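# Run the lathe job, gauge parts, and sort them

## Task

Act as this turning cell's operator, treating whatever the previous shift left as unchecked. Complete the work order and place the good part in the good tray. Any machined part that is not good goes to the rework tray if further cutting can fix it, otherwise to the scrap tray. At the end the machine and the gauge must both be idle, with no alarm standing, the door closed, and nothing loose left inside the lathe.

## Robot and tools

Setup: one arm with a two-finger gripper. The lathe sits behind the arm's base toward -x, with its chuck facing +y. A bench gauge has two nests: a level bare-steel one for parts of a single diameter, and a violet one for parts with a thinner turned end, thick end against the turquoise stop. Three trays (good, rework, scrap) receive finished parts. show_instructions returns the reference pages, including the work order. zoom_image takes camera (cam_chuck, cam_high, cam_low, cam_machine, cam_wrist) and region [x0, y0, x1, y1] in pixels, at most 504x504, from that camera's latest image.

Frames: the state line reports end_effector_position in metres and end_effector_quat_wxyz in the scene frame. Its origin is on the table below the base, +z up, +y to the left when facing +x. The gripper's fingers point along its own +z and close along its y. The reported point lies between the closed pads; the fingertips extend about 33 mm past it.

execute_actions: {actions: [...], cameras}. Each action may hold rows, steps, until, and device keys machine and gauge. rows is a list of up to 15 rows, one per control step (1/30 s). A row is one list of 9 numbers, each -1 to 1: dx, dy, dz, rx, ry, rz, position, force_limit, speed. The first six are an offset, not a pose: every row counts from the Hand target as it stood when the action began, along that Hand target's own axes. 1.0 equals 0.6 m or 180 degrees; rx, ry, rz form one rotation vector. A repeated offset in a later action moves the hand further. steps is 1 to 450; after the last row the arm keeps heading for that row's target. Ramp offsets gradually (about 0.01 per row) to avoid jolting a held part. until stops the action early on device fields only, e.g. {"machine": {"state": "done"}}, numbers with a comparison like [">=", 2], or {"all": {"status": "ended"}}.

Gripper numbers: position +1 is fully open (140 mm); the pads touch near -0.8; -1 closes until blocked. force_limit (-1 to +1) raises squeeze, roughly 14 to 58 N; speed (-1 to +1) is about 30 to 250 mm/s, and a faster close grips harder. Resend your last three gripper values to keep them unchanged, since 0 is itself a command. Grip near the fingertip quarter of the pads; nearer the palm the fingers fold and narrow parts slip.

move: target is one 9-number row, or up to 15 rows, all offsets from the same current Hand target in its axes. speed is path top speed in m/s, 0.002 to 2 (default 0.25). blend in m rounds list corners. stop_force (10 to 80 N) ends the path on resistance; use it very slowly, omit it when backing away from contact. zero (default true) retakes the force baseline. blocking=false returns early; then call wait (seconds 0 to 10) or stop before new moves. The result adds a move: line: done, off_target, moving, held or fault, plus limits.

Result lines: object_status 0 moving, 1 blocked while opening, 2 blocked while closing (a grip), 3 reached target or pads met. position_measured is counts: 3 open, ~75 is 100 mm, 139 is 60 mm, 200 is 20 mm, 230 closed. Hand target is the origin for the next offsets. Joint torques, external torques and Flange force indicate contact.

machine commands (object, or a list of up to 8 run in turn): door shut/open; chuck clamp/open; page work_offsets/tools/program/measuring/position; register name + value (-9999 to 9999) + write true in one object; keys cycle_start, feed_hold, reset, home, probe, tool_set, tool_change, air_blast. Lengths in mm; x values are diameters; machine coordinates are zero or negative. cycle_start needs door shut, chuck clamped, turret at load place, a stored program number in program, no alarm. The door and chuck stay locked while a program runs or the spindle coasts (up to 3.2 s). Read state, door_state, chuck_state, seat_state (trust it only once clamped), entry, alarm, cycles, and the displayed page. Check tool offsets, wear, stations, work offsets and program revision against the work order before cutting. Seat each slug fully on the jaw steps and clamp before letting go.

gauge: {"measure": true} reads the single part seated in a nest, about 12 s; the robot must not touch it meanwhile. readings counts finished readings; no_1 to no_20 give values for the inspection sheet rows in mm.

Avoid: net force of 144 N or joint torque at the load limits (waist and shoulder 323, elbow 152, wrist joints 42.7 N m), which stop the arm for 10 s; pressing past firm contact; paths near the base; holding heavy parts off-centre; long stretched holds (motor heat). Each control step clips commands to within 70 mm and 16 degrees of the hand. Never reach into the machine while anything runs or the spindle turns. Don't drop parts, release them moving, knock things off the table or into the chip pan. End each scene with finished_scene {scene: 1 or 2}.

Each tool is called as a command line: name --argument value for each argument, lists and objects as JSON in quotes; but a table of rows of numbers goes row by row, as --pt "numbers of a row", without its own name.

Reference images:

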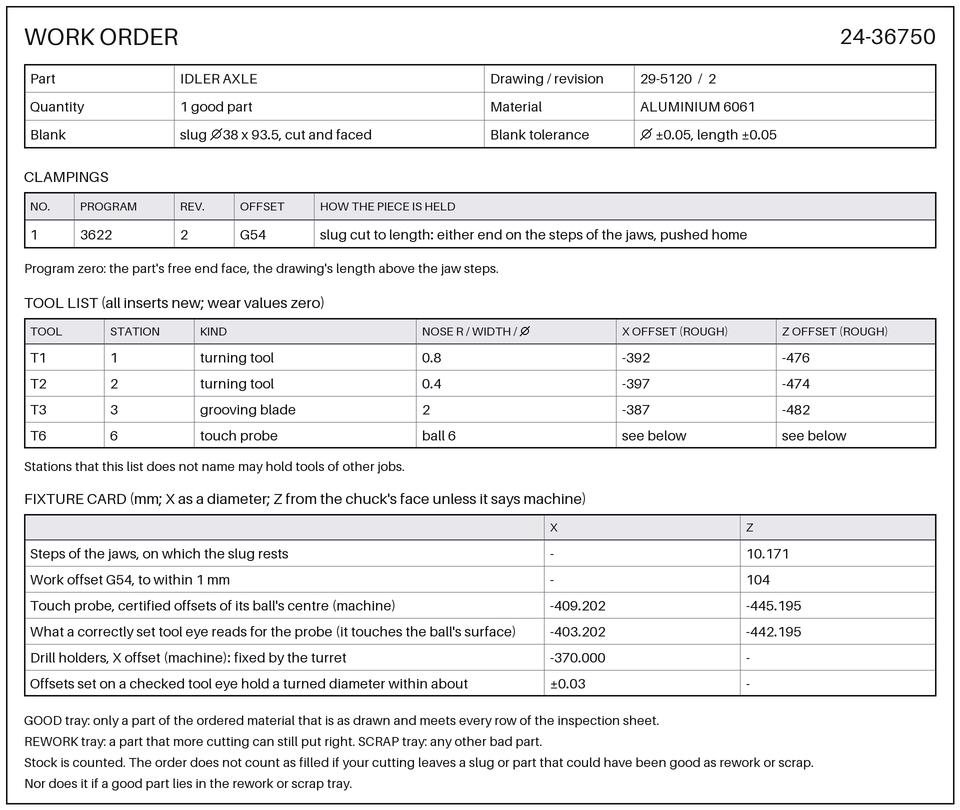

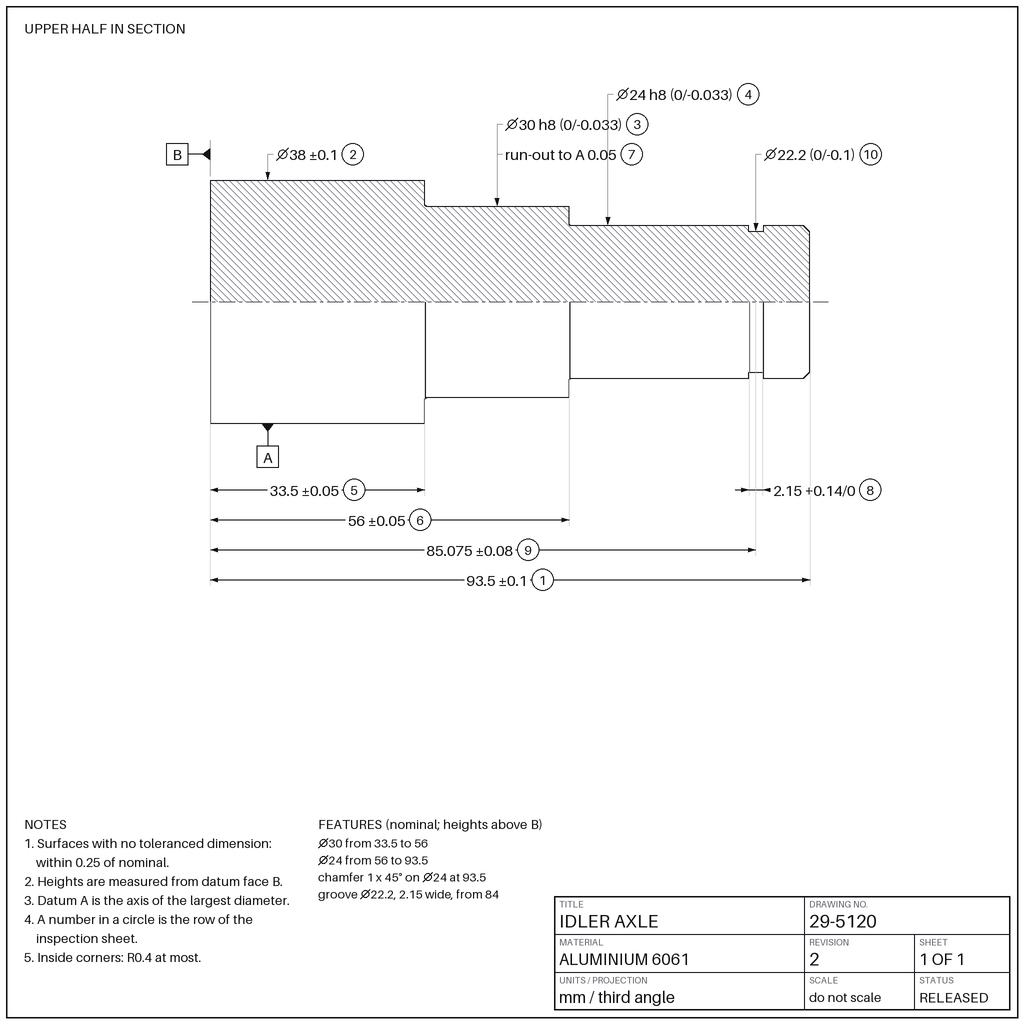

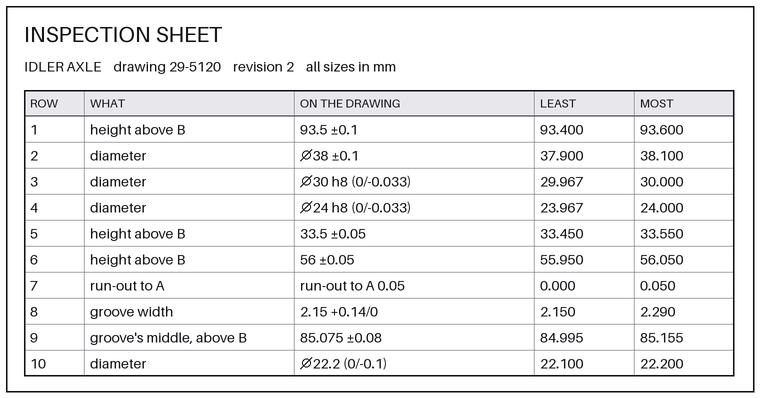

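## Session

execute_actions --actions '[]'

Scene clock: 0.00 s.
end_effector_position=(+0.4162, +0.1317, +0.3877) position_measured=3 object_status=3 end_effector_quat_wxyz=(-0.008, +0.726, -0.688, +0.009)
Joint positions: [0.228 -0.211 1.886 3.142 -1.442 0.168]
Joint velocities: within noise
Joint torques (N m): no reading
External joint torques (N m): no reading
Flange force (N): no reading
Hand target: +0.4162, +0.1317, +0.3877; -0.008, +0.726, -0.688, +0.009
Tool commands: gripper/position=+1.0 gripper/force_limit=+1.0 gripper/speed=+1.0
machine.work_offsets: g54_z=+103.671 g55_z=+0.000
machine: state=idle door_state=shut chuck_state=closed_empty seat_state=open door_answer=taken chuck_answer=taken page=work_offsets entry=no_entry entries=0 alarm=no_alarm queue=idle queue_left=0
gauge: readings=0

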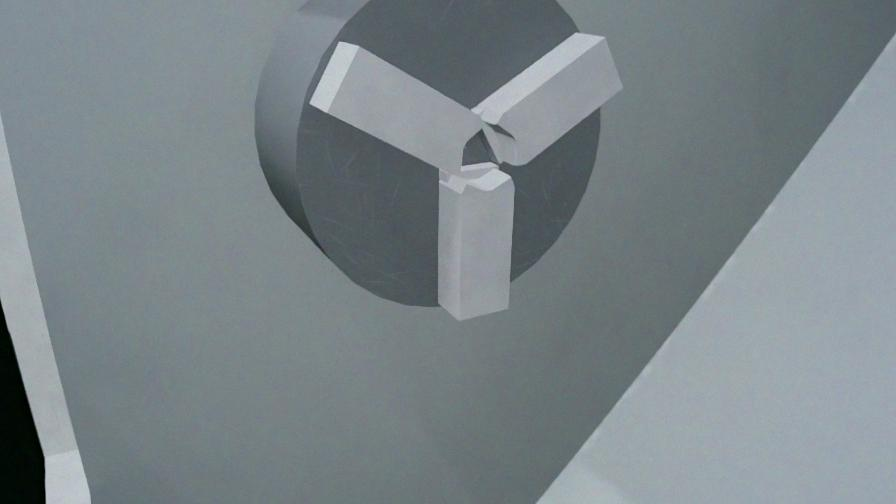

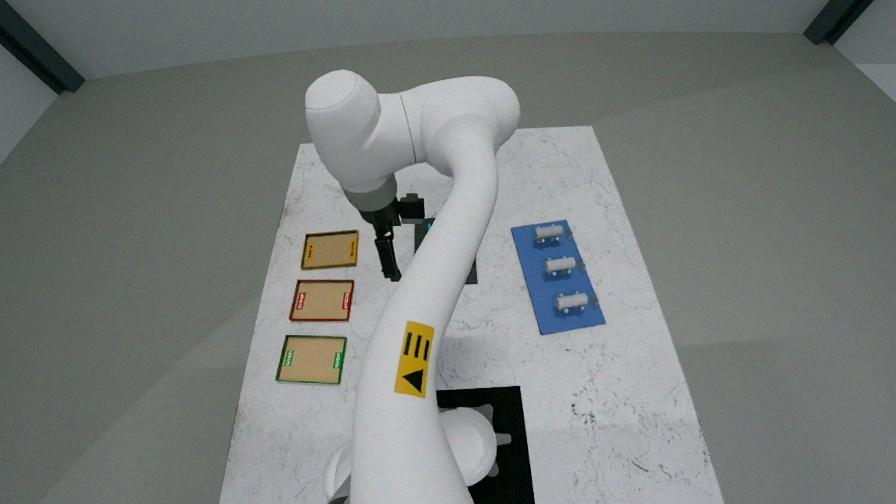

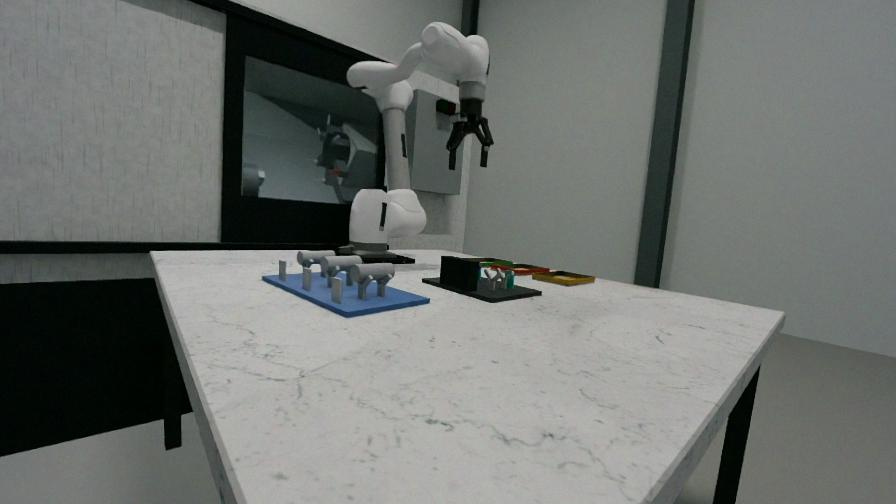

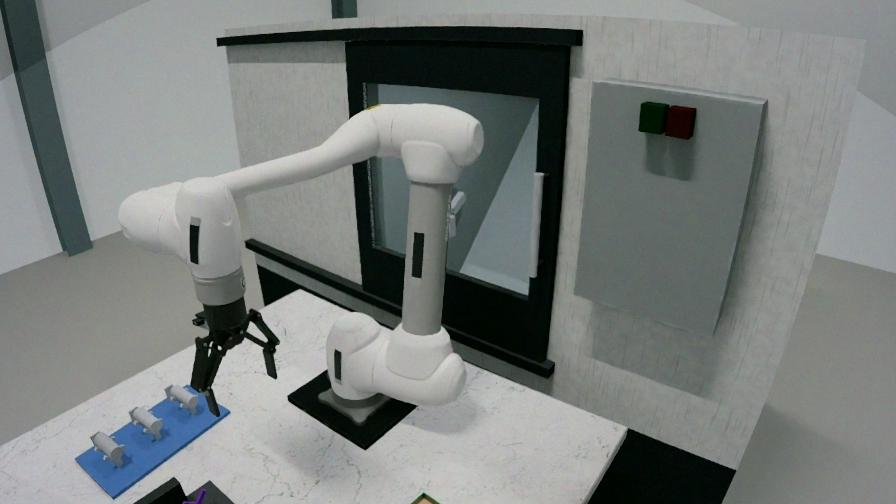

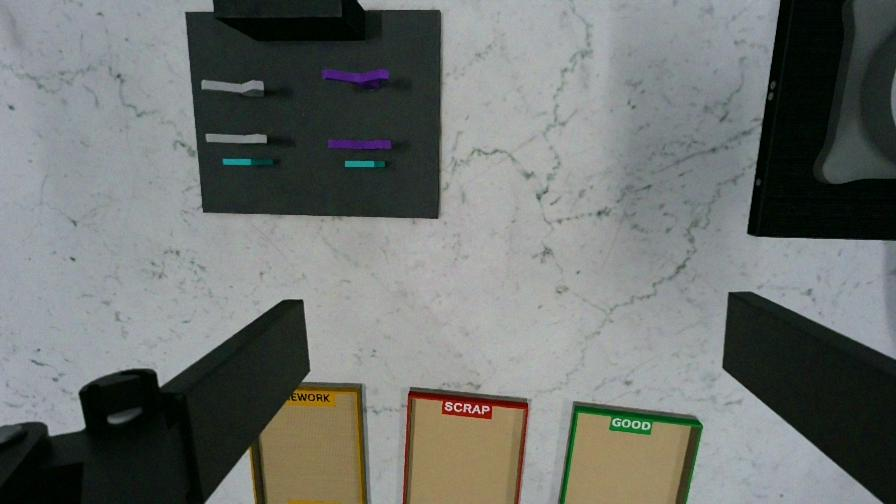

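execute_actions --actions '[{"machine":{"page":"tools"},"steps":1}]' --cameras '[]'

execute_actions --actions '[{"machine":{"page":"program"},"steps":1}]' --cameras '[]'

execute_actions --actions '[{"machine":{"page":"measuring"},"steps":1}]' --cameras '["cam_high"]'

zoom_image --camera "cam_high" --region '[496, 200, 636, 340]'

execute_actions --actions '[{"machine":{"page":"position"},"steps":1}]' --cameras '["cam_low", "cam_chuck"]'

zoom_image --camera "cam_low" --region '[250, 230, 430, 330]'

zoom_image --camera "cam_chuck" --region '[300, 10, 640, 330]'

Scene clock: 1.47 s.
end_effector_position=(+0.4162, +0.1317, +0.3877) position_measured=3 object_status=3 end_effector_quat_wxyz=(-0.008, +0.726, -0.688, +0.009)
Joint positions: [0.228 -0.211 1.886 3.142 -1.442 0.168]
Joint velocities: within noise
Joint torques (N m): [-1.86 -22.06 -41.32 -4.3 0.15 0.1]
External joint torques (N m): [1.79 2.31 -1.37 -0.11 -0.08 -0.1]
Flange force (N): [-5.3 -4.9 -1.9]
Hand target: +0.4162, +0.1317, +0.3877; -0.008, +0.726, -0.688, +0.009
Tool commands: gripper/position=+1.0 gripper/force_limit=+1.0 gripper/speed=+1.0
machine.tools: t1_x=-387.218 t1_x_wear=+0.000 t1_z=-481.610 t1_z_wear=+0.000 t1_radius=+0.000 t1_station=+1.000 t2_x=-397.292 t2_x_wear=+0.000 t2_z=-473.735 t2_z_wear=+0.000 t2_radius=+0.400 t2_station=+2.000 t3_x=-391.758 t3_x_wear=+0.000 t3_z=-475.882 t3_z_wear=+0.000 t3_radius=+0.800 t3_station=+3.000 t4_x=-370.000 t4_x_wear=+0.000 t4_z=-422.887 t4_z_wear=+0.000 t4_radius=+0.000 t4_station=+4.000 t5_x=-414.552 t5_x_wear=+0.000 t5_z=-431.612 t5_z_wear=+0.000 t5_radius=+0.400 t5_station=+5.000 t6_x=-409.202 t6_x_wear=+0.000 t6_z=-445.195 t6_z_wear=+0.000 t6_radius=+3.000 t6_station=+6.000
machine: state=idle door_state=shut chuck_state=closed_empty seat_state=open door_answer=taken chuck_answer=taken page=tools entry=no_entry entries=0 alarm=no_alarm queue=done queue_left=0
gauge: readings=0
No camera images: "cameras" was empty.

Scene clock: 1.70 s.
end_effector_position=(+0.4162, +0.1317, +0.3877) position_measured=3 object_status=3 end_effector_quat_wxyz=(-0.008, +0.726, -0.688, +0.009)
Joint positions: [0.228 -0.211 1.886 3.142 -1.442 0.168]
Joint velocities: within noise
Joint torques (N m): [-1.89 -21.97 -41.47 -4.26 0.07 0.03]
External joint torques (N m): [1.86 1.95 -1.19 -0.15 0 -0.03]
Flange force (N): [-5.4 -4.0 -1.5]
Hand target: +0.4162, +0.1317, +0.3877; -0.008, +0.726, -0.688, +0.009
Tool commands: gripper/position=+1.0 gripper/force_limit=+1.0 gripper/speed=+1.0
machine.program: program=+3622 tool_call=+1 tool_in_place=+0 program_revision=+2 program_offset=+54 load_peak=+0 stored1_number=+8623 stored1_revision=+5 stored2_number=+3622 stored2_revision=+2 stored3_number=+7881 stored3_revision=+6 stored4_number=+0 stored4_revision=+0 cycles=+0
machine: state=idle door_state=shut chuck_state=closed_empty seat_state=open door_answer=taken chuck_answer=taken page=program entry=no_entry entries=0 alarm=no_alarm queue=done queue_left=0
gauge: readings=0
No camera images: "cameras" was empty.

Scene clock: 1.93 s.
end_effector_position=(+0.4162, +0.1317, +0.3877) position_measured=3 object_status=3 end_effector_quat_wxyz=(-0.008, +0.726, -0.688, +0.009)
Joint positions: [0.228 -0.211 1.886 3.142 -1.442 0.168]
Joint velocities: within noise
Joint torques (N m): [-1.6 -21.73 -41.46 -4.31 0.06 0.04]
External joint torques (N m): [1.53 1.99 -1.17 -0.1 0.01 -0.04]
Flange force (N): [-4.7 -4.2 -1.5]
Hand target: +0.4162, +0.1317, +0.3877; -0.008, +0.726, -0.688, +0.009
Tool commands: gripper/position=+1.0 gripper/force_limit=+1.0 gripper/speed=+1.0
machine.measuring: probe_x=+0.000 probe_z=+0.000 probe_move_x=+0.000 probe_move_z=+0.000 probe_radius=+2.992 eye_x=+62.216 eye_z=+151.570 probe_touched=+0 probe_found_x=+0.000 probe_found_z=+0.000 set_x=+0.000 set_z=+0.000
machine: state=idle door_state=shut chuck_state=closed_empty seat_state=open door_answer=taken chuck_answer=taken page=measuring entry=no_entry entries=0 alarm=no_alarm queue=done queue_left=0
gauge: readings=0
Images, in order (width x height): cam_high 896x504.

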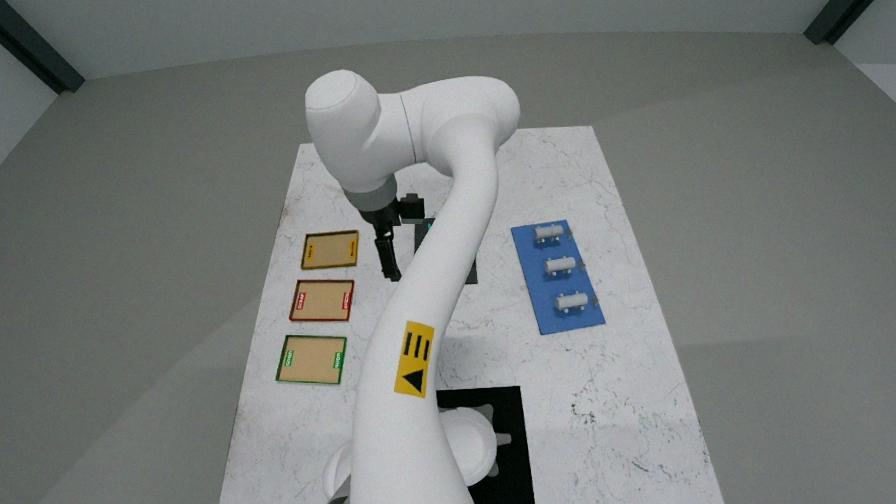

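Scaled by 3.600 from the camera's 896x504 image, which has a finer 1280x720 frame.

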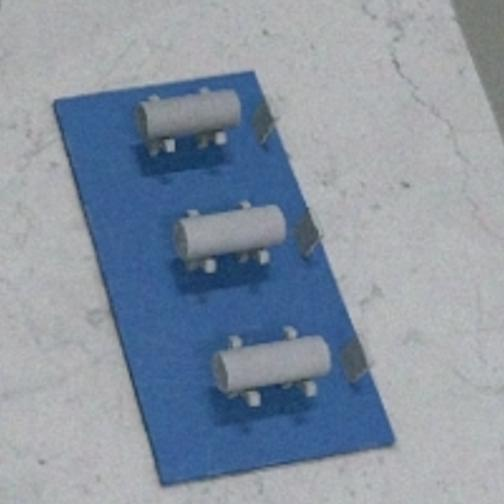

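Scene clock: 2.17 s.
end_effector_position=(+0.4162, +0.1317, +0.3877) position_measured=3 object_status=3 end_effector_quat_wxyz=(-0.008, +0.726, -0.688, +0.009)
Joint positions: [0.228 -0.211 1.886 3.142 -1.442 0.168]
Joint velocities: within noise
Joint torques (N m): [-1.61 -22.23 -41.41 -4.27 0.07 0.03]
External joint torques (N m): [1.54 2.5 -1.27 -0.14 0 -0.04]
Flange force (N): [-4.9 -5.1 -1.5]
Hand target: +0.4162, +0.1317, +0.3877; -0.008, +0.726, -0.688, +0.009
Tool commands: gripper/position=+1.0 gripper/force_limit=+1.0 gripper/speed=+1.0
machine.position: pos_x=+0.000 pos_z=+0.000
machine: state=idle door_state=shut chuck_state=closed_empty seat_state=open door_answer=taken chuck_answer=taken page=position entry=no_entry entries=0 alarm=no_alarm queue=done queue_left=0
gauge: readings=0
Images, in order (width x height): cam_chuck 896x504, cam_low 896x504.

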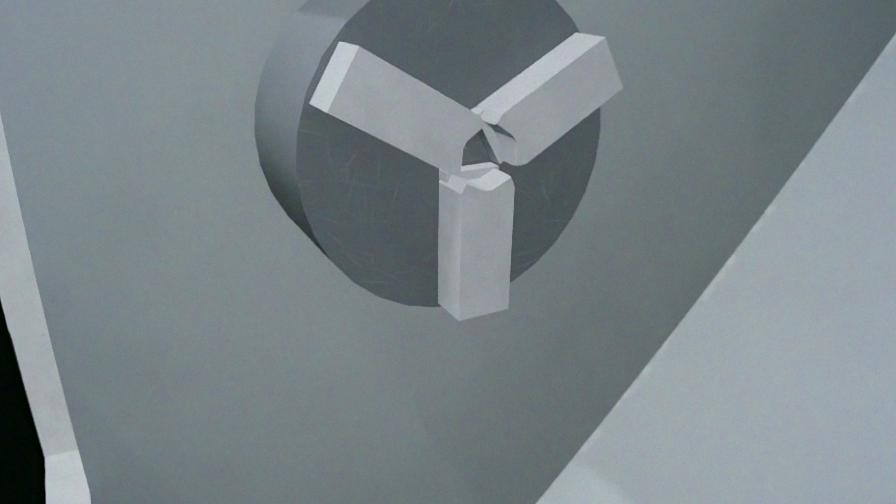

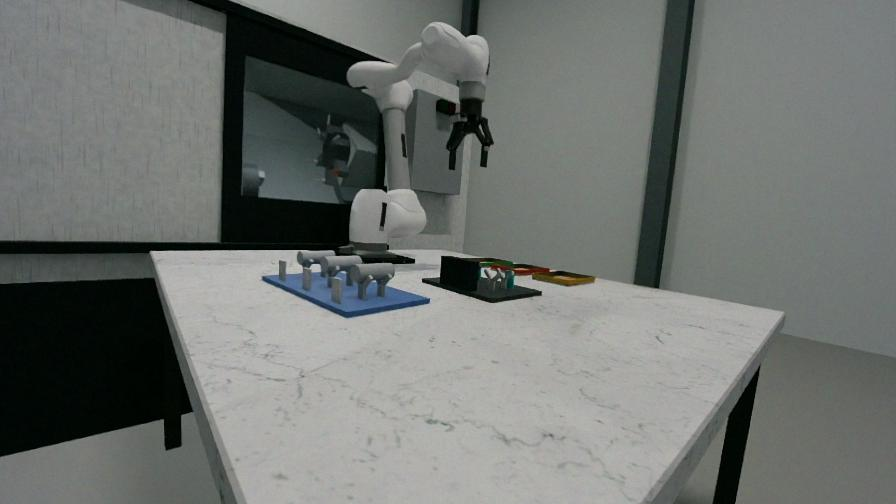

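Scaled by 2.800 from the camera's 896x504 image, which has a finer 1280x720 frame.

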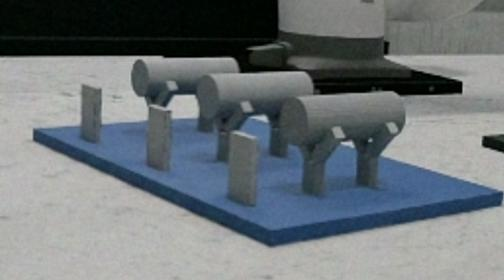

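Scaled by 1.482 from the camera's 896x504 image, which has a finer 1280x720 frame.

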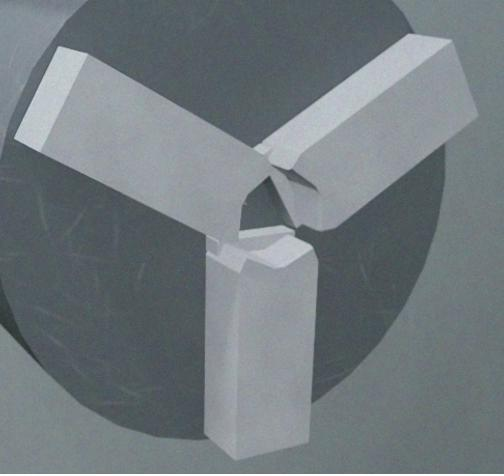

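execute_actions --actions '[{"machine":[{"air_blast":true},{"register":"tool_call","value":6,"write":true,"page":"measuring"},{"tool_change":true},{"tool_set":true}],"steps":450,"until":{"machine":{"queue":["!=","running"]}}}]' --cameras '["cam_chuck"]'

Scene clock: 19.43 s.
end_effector_position=(+0.4162, +0.1317, +0.3877) position_measured=3 object_status=3 end_effector_quat_wxyz=(-0.008, +0.726, -0.688, +0.009)
Joint positions: [0.228 -0.211 1.886 3.142 -1.442 0.168]
Joint velocities: within noise
Joint torques (N m): [-1.86 -21.6 -41.67 -4.26 0.1 0.05]
External joint torques (N m): [1.75 1.53 -1.07 -0.17 -0.04 -0.05]
Flange force (N): [-4.9 -3.2 -1.5]
Hand target: +0.4162, +0.1317, +0.3877; -0.008, +0.726, -0.688, +0.009
Tool commands: gripper/position=+1.0 gripper/force_limit=+1.0 gripper/speed=+1.0
machine.measuring: probe_x=+0.000 probe_z=+0.000 probe_move_x=+0.000 probe_move_z=+0.000 probe_radius=+2.992 eye_x=+62.216 eye_z=+151.570 probe_touched=+0 probe_found_x=+0.000 probe_found_z=+0.000 set_x=+0.000 set_z=+0.000
machine: state=busy door_state=shut chuck_state=closed_empty seat_state=open door_answer=taken chuck_answer=taken page=measuring entry=taken entries=4 alarm=no_alarm queue=running queue_left=0
gauge: readings=0
Images, in order (width x height): cam_chuck 896x504.

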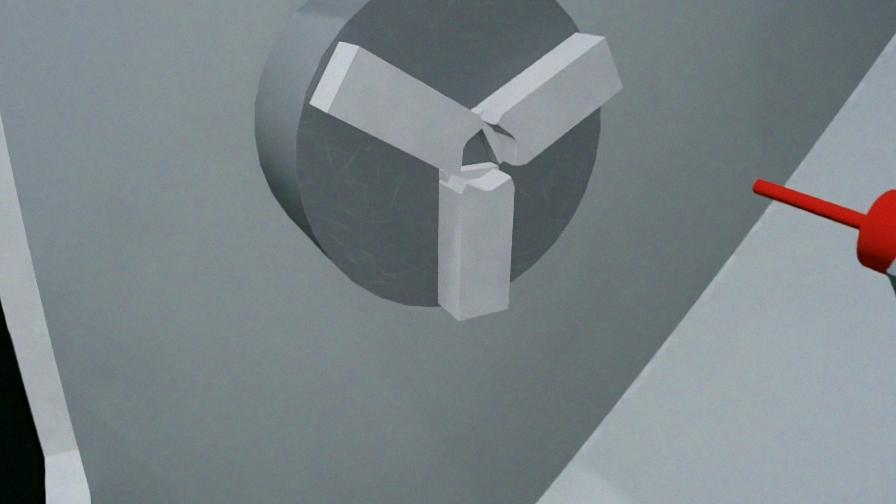

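execute_actions --actions '[{"steps":450,"until":{"machine":{"queue":["!=","running"]}}}]' --cameras '["cam_chuck"]'

Scene clock: 23.87 s.
end_effector_position=(+0.4162, +0.1317, +0.3877) position_measured=3 object_status=3 end_effector_quat_wxyz=(-0.008, +0.726, -0.688, +0.009)
Joint positions: [0.228 -0.211 1.886 3.142 -1.442 0.168]
Joint velocities: within noise
Joint torques (N m): [-1.85 -21.16 -41.21 -4.28 0.05 0.07]
External joint torques (N m): [1.71 1.41 -1.46 -0.13 0.01 -0.07]
Flange force (N): [-4.9 -3.6 -2.0]
Hand target: +0.4162, +0.1317, +0.3877; -0.008, +0.726, -0.688, +0.009
Tool commands: gripper/position=+1.0 gripper/force_limit=+1.0 gripper/speed=+1.0
machine.measuring: probe_x=+0.000 probe_z=+0.000 probe_move_x=+0.000 probe_move_z=+0.000 probe_radius=+2.992 eye_x=+62.216 eye_z=+151.570 probe_touched=+0 probe_found_x=+0.000 probe_found_z=+0.000 set_x=-403.201 set_z=-442.195
machine: state=idle door_state=shut chuck_state=closed_empty seat_state=open door_answer=taken chuck_answer=taken page=measuring entry=taken entries=4 alarm=no_alarm queue=done queue_left=0
gauge: readings=0
Images, in order (width x height): cam_chuck 896x504.

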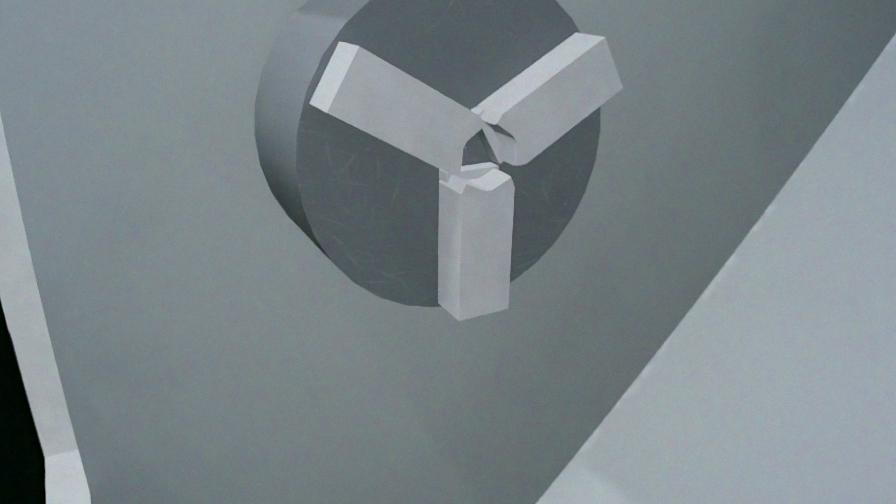

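execute_actions --actions '[{"machine":[{"register":"tool_call","value":1,"write":true},{"tool_change":true},{"tool_set":true}],"steps":450,"until":{"machine":{"queue":["!=","running"]}}}]' --cameras '["cam_chuck"]'

zoom_image --camera "cam_chuck" --region '[640, 100, 896, 300]'

execute_actions --actions '[{"machine":[{"register":"tool_call","value":2,"write":true},{"tool_change":true},{"tool_set":true}],"steps":450,"until":{"machine":{"queue":["!=","running"]}}}]' --cameras '["cam_chuck"]'

execute_actions --actions '[{"machine":[{"register":"tool_call","value":3,"write":true},{"tool_change":true},{"tool_set":true}],"steps":450,"until":{"machine":{"queue":["!=","running"]}}}]' --cameras '["cam_chuck"]'

Scene clock: 40.13 s.
end_effector_position=(+0.4162, +0.1317, +0.3877) position_measured=3 object_status=3 end_effector_quat_wxyz=(-0.008, +0.726, -0.688, +0.009)
Joint positions: [0.228 -0.211 1.886 3.142 -1.442 0.168]
Joint velocities: within noise
Joint torques (N m): [-1.86 -21.69 -41.41 -4.25 0.11 0.01]
External joint torques (N m): [1.83 1.77 -1.32 -0.18 -0.04 -0.01]
Flange force (N): [-5.4 -3.9 -1.8]
Hand target: +0.4162, +0.1317, +0.3877; -0.008, +0.726, -0.688, +0.009
Tool commands: gripper/position=+1.0 gripper/force_limit=+1.0 gripper/speed=+1.0
machine.measuring: probe_x=+0.000 probe_z=+0.000 probe_move_x=+0.000 probe_move_z=+0.000 probe_radius=+2.992 eye_x=+62.216 eye_z=+151.570 probe_touched=+0 probe_found_x=+0.000 probe_found_z=+0.000 set_x=-403.201 set_z=-442.195
machine: state=busy door_state=shut chuck_state=closed_empty seat_state=open door_answer=taken chuck_answer=taken page=measuring entry=taken entries=7 alarm=no_alarm queue=running queue_left=0
gauge: readings=0
Images, in order (width x height): cam_chuck 896x504.

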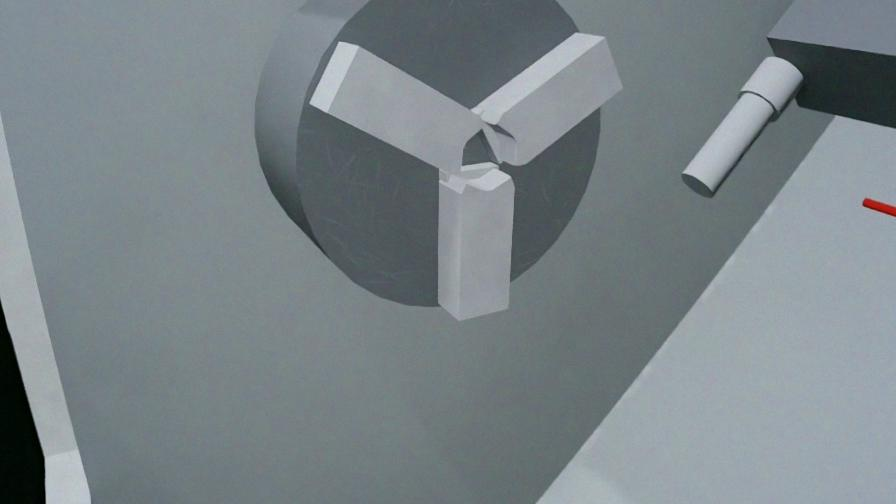

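Scaled by 1.969 from the camera's 896x504 image, which has a finer 1280x720 frame.

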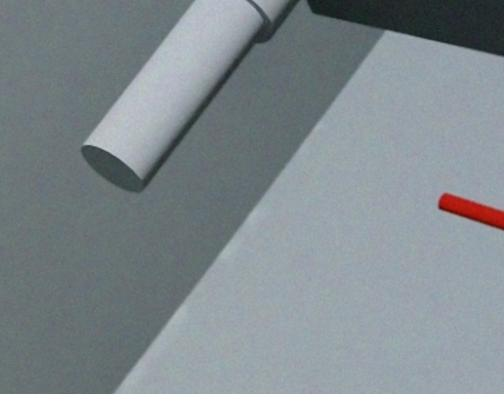

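Scene clock: 40.40 s.
end_effector_position=(+0.4162, +0.1317, +0.3877) position_measured=3 object_status=3 end_effector_quat_wxyz=(-0.008, +0.726, -0.688, +0.009)
Joint positions: [0.228 -0.211 1.886 3.142 -1.442 0.168]
Joint velocities: within noise
Joint torques (N m): [-1.86 -21.57 -41.34 -4.24 0.11 0.06]
External joint torques (N m): [1.86 1.84 -1.32 -0.17 -0.03 -0.06]
Flange force (N): [-5.4 -4.0 -1.8]
Hand target: +0.4162, +0.1317, +0.3877; -0.008, +0.726, -0.688, +0.009
Tool commands: gripper/position=+1.0 gripper/force_limit=+1.0 gripper/speed=+1.0
machine.measuring: probe_x=+0.000 probe_z=+0.000 probe_move_x=+0.000 probe_move_z=+0.000 probe_radius=+2.992 eye_x=+62.216 eye_z=+151.570 probe_touched=+0 probe_found_x=+0.000 probe_found_z=+0.000 set_x=-403.201 set_z=-442.195
machine: state=busy door_state=shut chuck_state=closed_empty seat_state=open door_answer=taken chuck_answer=taken page=measuring entry=refused_busy entries=8 alarm=no_alarm queue=dropped queue_left=0
gauge: readings=0
Images, in order (width x height): cam_chuck 896x504.

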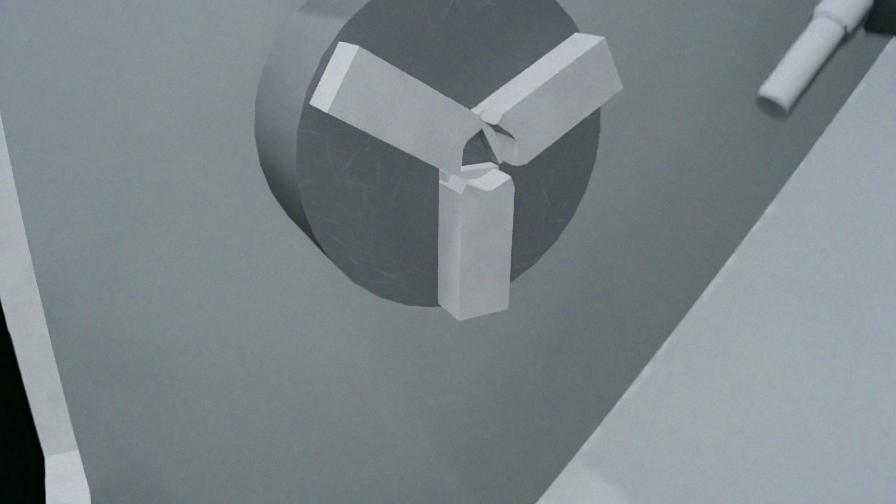

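Scene clock: 40.67 s.
end_effector_position=(+0.4162, +0.1317, +0.3877) position_measured=3 object_status=3 end_effector_quat_wxyz=(-0.008, +0.726, -0.688, +0.009)
Joint positions: [0.228 -0.211 1.886 3.142 -1.442 0.168]
Joint velocities: within noise
Joint torques (N m): [-1.87 -21.55 -41.44 -4.31 0.1 0]
External joint torques (N m): [1.75 1.82 -1.19 -0.1 -0.03 0]
Flange force (N): [-5.2 -3.8 -1.6]
Hand target: +0.4162, +0.1317, +0.3877; -0.008, +0.726, -0.688, +0.009
Tool commands: gripper/position=+1.0 gripper/force_limit=+1.0 gripper/speed=+1.0
machine.measuring: probe_x=+0.000 probe_z=+0.000 probe_move_x=+0.000 probe_move_z=+0.000 probe_radius=+2.992 eye_x=+62.216 eye_z=+151.570 probe_touched=+0 probe_found_x=+0.000 probe_found_z=+0.000 set_x=-403.201 set_z=-442.195
machine: state=busy door_state=shut chuck_state=closed_empty seat_state=open door_answer=taken chuck_answer=taken page=measuring entry=refused_busy entries=9 alarm=no_alarm queue=dropped queue_left=0
gauge: readings=0
Images, in order (width x height): cam_chuck 896x504.

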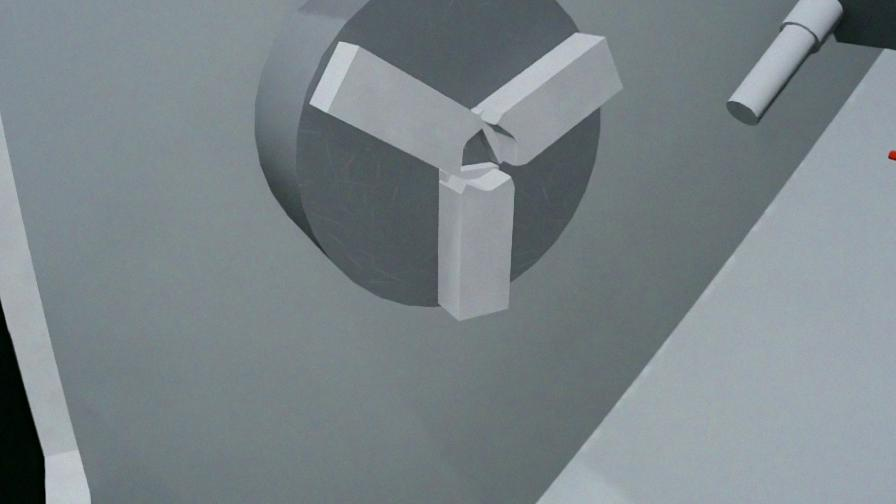

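execute_actions --actions '[{"steps":300,"until":{"machine":{"state":["!=","busy"]}}}]' --cameras '["cam_chuck"]'

zoom_image --camera "cam_chuck" --region '[600, 0, 896, 300]'

execute_actions --actions '[{"machine":[{"register":"tool_call","value":2,"write":true},{"tool_change":true},{"tool_set":true}],"steps":450,"until":{"machine":{"queue":["!=","running"]}}},{"steps":240,"until":{"machine":{"queue":["!=","running"]}}}]' --cameras '["cam_chuck"]'

execute_actions --actions '[{"machine":[{"register":"tool_call","value":3,"write":true},{"tool_change":true},{"tool_set":true}],"steps":450,"until":{"machine":{"queue":["!=","running"]}}},{"steps":240,"until":{"machine":{"queue":["!=","running"]}}}]' --cameras '["cam_chuck"]'

Scene clock: 43.53 s.
end_effector_position=(+0.4162, +0.1317, +0.3877) position_measured=3 object_status=3 end_effector_quat_wxyz=(-0.008, +0.726, -0.688, +0.009)
Joint positions: [0.228 -0.211 1.886 3.142 -1.442 0.168]
Joint velocities: within noise
Joint torques (N m): [-1.87 -21.77 -41.43 -4.3 0.07 0.04]
External joint torques (N m): [1.82 1.9 -1.29 -0.12 0 -0.04]
Flange force (N): [-5.3 -4.1 -1.7]
Hand target: +0.4162, +0.1317, +0.3877; -0.008, +0.726, -0.688, +0.009
Tool commands: gripper/position=+1.0 gripper/force_limit=+1.0 gripper/speed=+1.0
machine.measuring: probe_x=+0.000 probe_z=+0.000 probe_move_x=+0.000 probe_move_z=+0.000 probe_radius=+2.992 eye_x=+62.216 eye_z=+151.570 probe_touched=+0 probe_found_x=+0.000 probe_found_z=+0.000 set_x=-391.755 set_z=-475.885
machine: state=idle door_state=shut chuck_state=closed_empty seat_state=open door_answer=taken chuck_answer=taken page=measuring entry=refused_busy entries=9 alarm=no_alarm queue=dropped queue_left=0
gauge: readings=0
Images, in order (width x height): cam_chuck 896x504.

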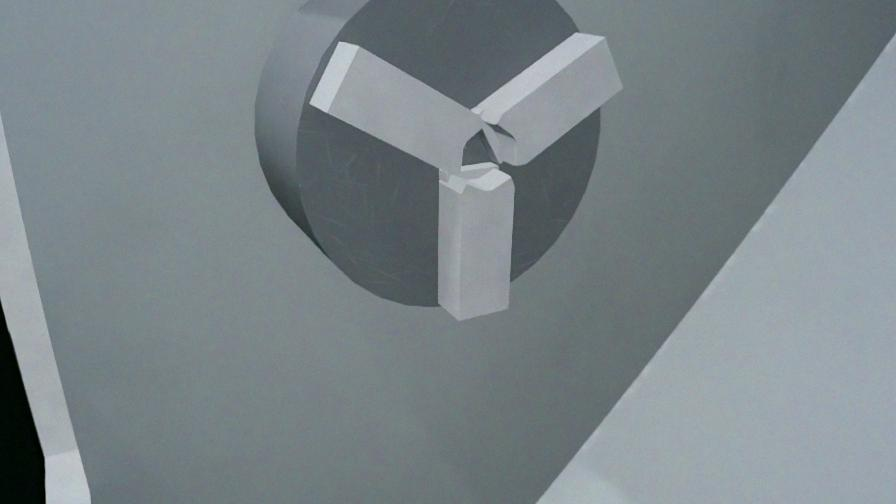

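Scaled by 1.680 from the camera's 896x504 image, which has a finer 1280x720 frame.

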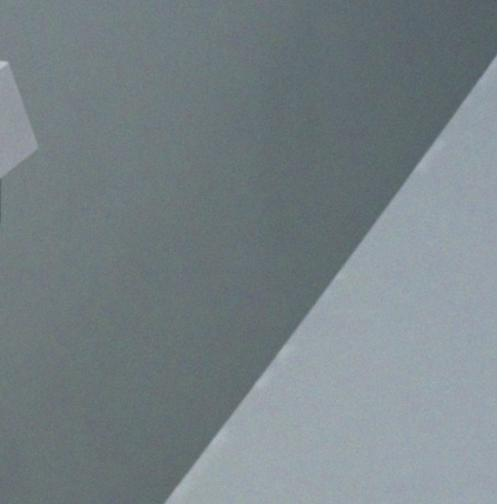

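Scene clock: 62.00 s.
end_effector_position=(+0.4162, +0.1317, +0.3877) position_measured=3 object_status=3 end_effector_quat_wxyz=(-0.008, +0.726, -0.688, +0.009)
Joint positions: [0.228 -0.211 1.886 3.142 -1.442 0.168]
Joint velocities: within noise
Joint torques (N m): [-1.85 -21.78 -41.37 -4.36 0.01 0.05]
External joint torques (N m): [1.85 1.94 -1.29 -0.05 0.06 -0.06]
External joint torques at the end of the 1st action: [1.41 1.81 -1.38 -0.13 0.03 -0.03]
Flange force (N): [-5.4 -4.2 -1.6]
Flange force at the end of the 1st action (N): [-4.4 -4.2 -1.8]
Hand target: +0.4162, +0.1317, +0.3877; -0.008, +0.726, -0.688, +0.009
Tool commands: gripper/position=+1.0 gripper/force_limit=+1.0 gripper/speed=+1.0
machine.measuring: probe_x=+0.000 probe_z=+0.000 probe_move_x=+0.000 probe_move_z=+0.000 probe_radius=+2.992 eye_x=+62.216 eye_z=+151.570 probe_touched=+0 probe_found_x=+0.000 probe_found_z=+0.000 set_x=-397.289 set_z=-473.735
machine: state=idle door_state=shut chuck_state=closed_empty seat_state=open door_answer=taken chuck_answer=taken page=measuring entry=taken entries=12 alarm=no_alarm queue=done queue_left=0
gauge: readings=0
Images, in order (width x height): cam_chuck 896x504.

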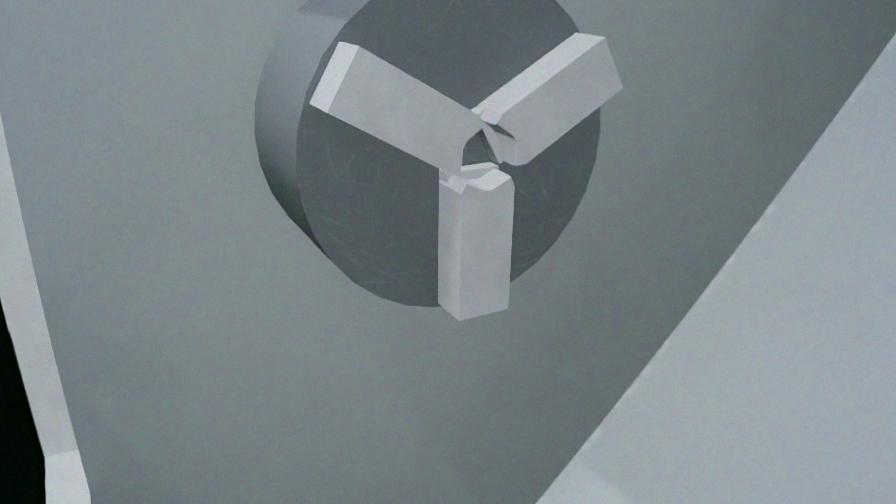

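Scene clock: 80.70 s.
end_effector_position=(+0.4162, +0.1317, +0.3877) position_measured=3 object_status=3 end_effector_quat_wxyz=(-0.008, +0.726, -0.688, +0.009)
Joint positions: [0.228 -0.211 1.886 3.142 -1.442 0.168]
Joint velocities: within noise
Joint torques (N m): [-2.19 -21.5 -41.29 -4.27 0.06 0.05]
External joint torques (N m): [2.14 1.53 -1.43 -0.14 0 -0.05]
External joint torques at the end of the 1st action: [1.9 1.8 -1.25 -0.14 0.02 -0.06]
Flange force (N): [-6.0 -3.5 -2.0]
Flange force at the end of the 1st action (N): [-5.4 -3.8 -1.6]
Hand target: +0.4162, +0.1317, +0.3877; -0.008, +0.726, -0.688, +0.009
Tool commands: gripper/position=+1.0 gripper/force_limit=+1.0 gripper/speed=+1.0
machine.measuring: probe_x=+0.000 probe_z=+0.000 probe_move_x=+0.000 probe_move_z=+0.000 probe_radius=+2.992 eye_x=+62.216 eye_z=+151.570 probe_touched=+0 probe_found_x=+0.000 probe_found_z=+0.000 set_x=-387.211 set_z=-481.607
machine: state=idle door_state=shut chuck_state=closed_empty seat_state=open door_answer=taken chuck_answer=taken page=measuring entry=taken entries=15 alarm=no_alarm queue=done queue_left=0
gauge: readings=0
Images, in order (width x height): cam_chuck 896x504.

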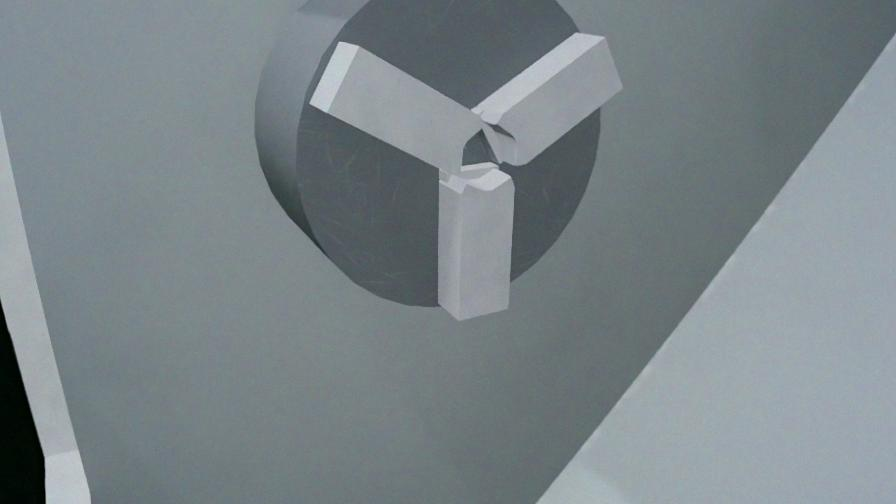

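execute_actions --actions '[{"machine":[{"register":"t1_x","value":-391.755,"write":true,"page":"tools"},{"register":"t1_z","value":-475.885,"write":true},{"register":"t1_radius","value":0.8,"write":true},{"register":"t3_x","value":-387.211,"write":true},{"register":"t3_z","value":-481.607,"write":true},{"register":"t3_radius","value":0,"write":true},{"register":"t2_x","value":-397.289,"write":true},{"register":"t2_x_wear","value":0.1,"write":true}],"steps":60,"until":{"machine":{"queue":["!=","running"]}}},{"machine":{"home":true},"steps":300,"until":{"machine":{"state":["!=","busy"]}}}]' --cameras '["cam_chuck"]'

Scene clock: 84.70 s.
end_effector_position=(+0.4162, +0.1317, +0.3877) position_measured=3 object_status=3 end_effector_quat_wxyz=(-0.008, +0.726, -0.688, +0.009)
Joint positions: [0.228 -0.211 1.886 3.142 -1.442 0.168]
Joint velocities: within noise
Joint torques (N m): [-2 -21.22 -41.38 -4.3 0.09 0.03]
External joint torques (N m): [1.94 1.58 -1.24 -0.1 -0.01 -0.03]
External joint torques at the end of the 1st action: [1.67 1.74 -1.29 -0.13 -0.01 -0.04]
Flange force (N): [-5.5 -3.4 -1.7]
Flange force at the end of the 1st action (N): [-4.9 -3.9 -1.7]
Hand target: +0.4162, +0.1317, +0.3877; -0.008, +0.726, -0.688, +0.009
Tool commands: gripper/position=+1.0 gripper/force_limit=+1.0 gripper/speed=+1.0
machine.tools: t1_x=-391.755 t1_x_wear=+0.000 t1_z=-475.885 t1_z_wear=+0.000 t1_radius=+0.800 t1_station=+1.000 t2_x=-397.289 t2_x_wear=+0.100 t2_z=-473.735 t2_z_wear=+0.000 t2_radius=+0.400 t2_station=+2.000 t3_x=-387.211 t3_x_wear=+0.000 t3_z=-481.607 t3_z_wear=+0.000 t3_radius=+0.000 t3_station=+3.000 t4_x=-370.000 t4_x_wear=+0.000 t4_z=-422.887 t4_z_wear=+0.000 t4_radius=+0.000 t4_station=+4.000 t5_x=-414.552 t5_x_wear=+0.000 t5_z=-431.612 t5_z_wear=+0.000 t5_radius=+0.400 t5_station=+5.000 t6_x=-409.202 t6_x_wear=+0.000 t6_z=-445.195 t6_z_wear=+0.000 t6_radius=+3.000 t6_station=+6.000
machine: state=idle door_state=shut chuck_state=closed_empty seat_state=open door_answer=taken chuck_answer=taken page=tools entry=taken entries=24 alarm=no_alarm queue=done queue_left=0
gauge: readings=0
Images, in order (width x height): cam_chuck 896x504.

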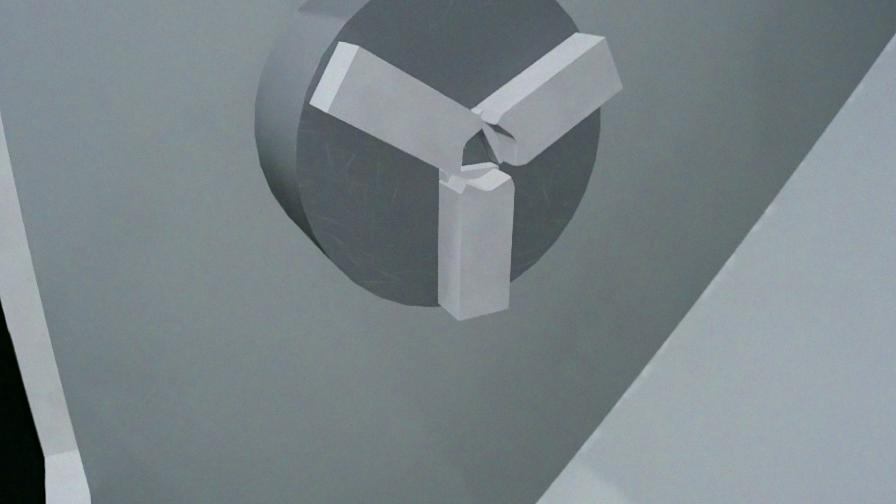

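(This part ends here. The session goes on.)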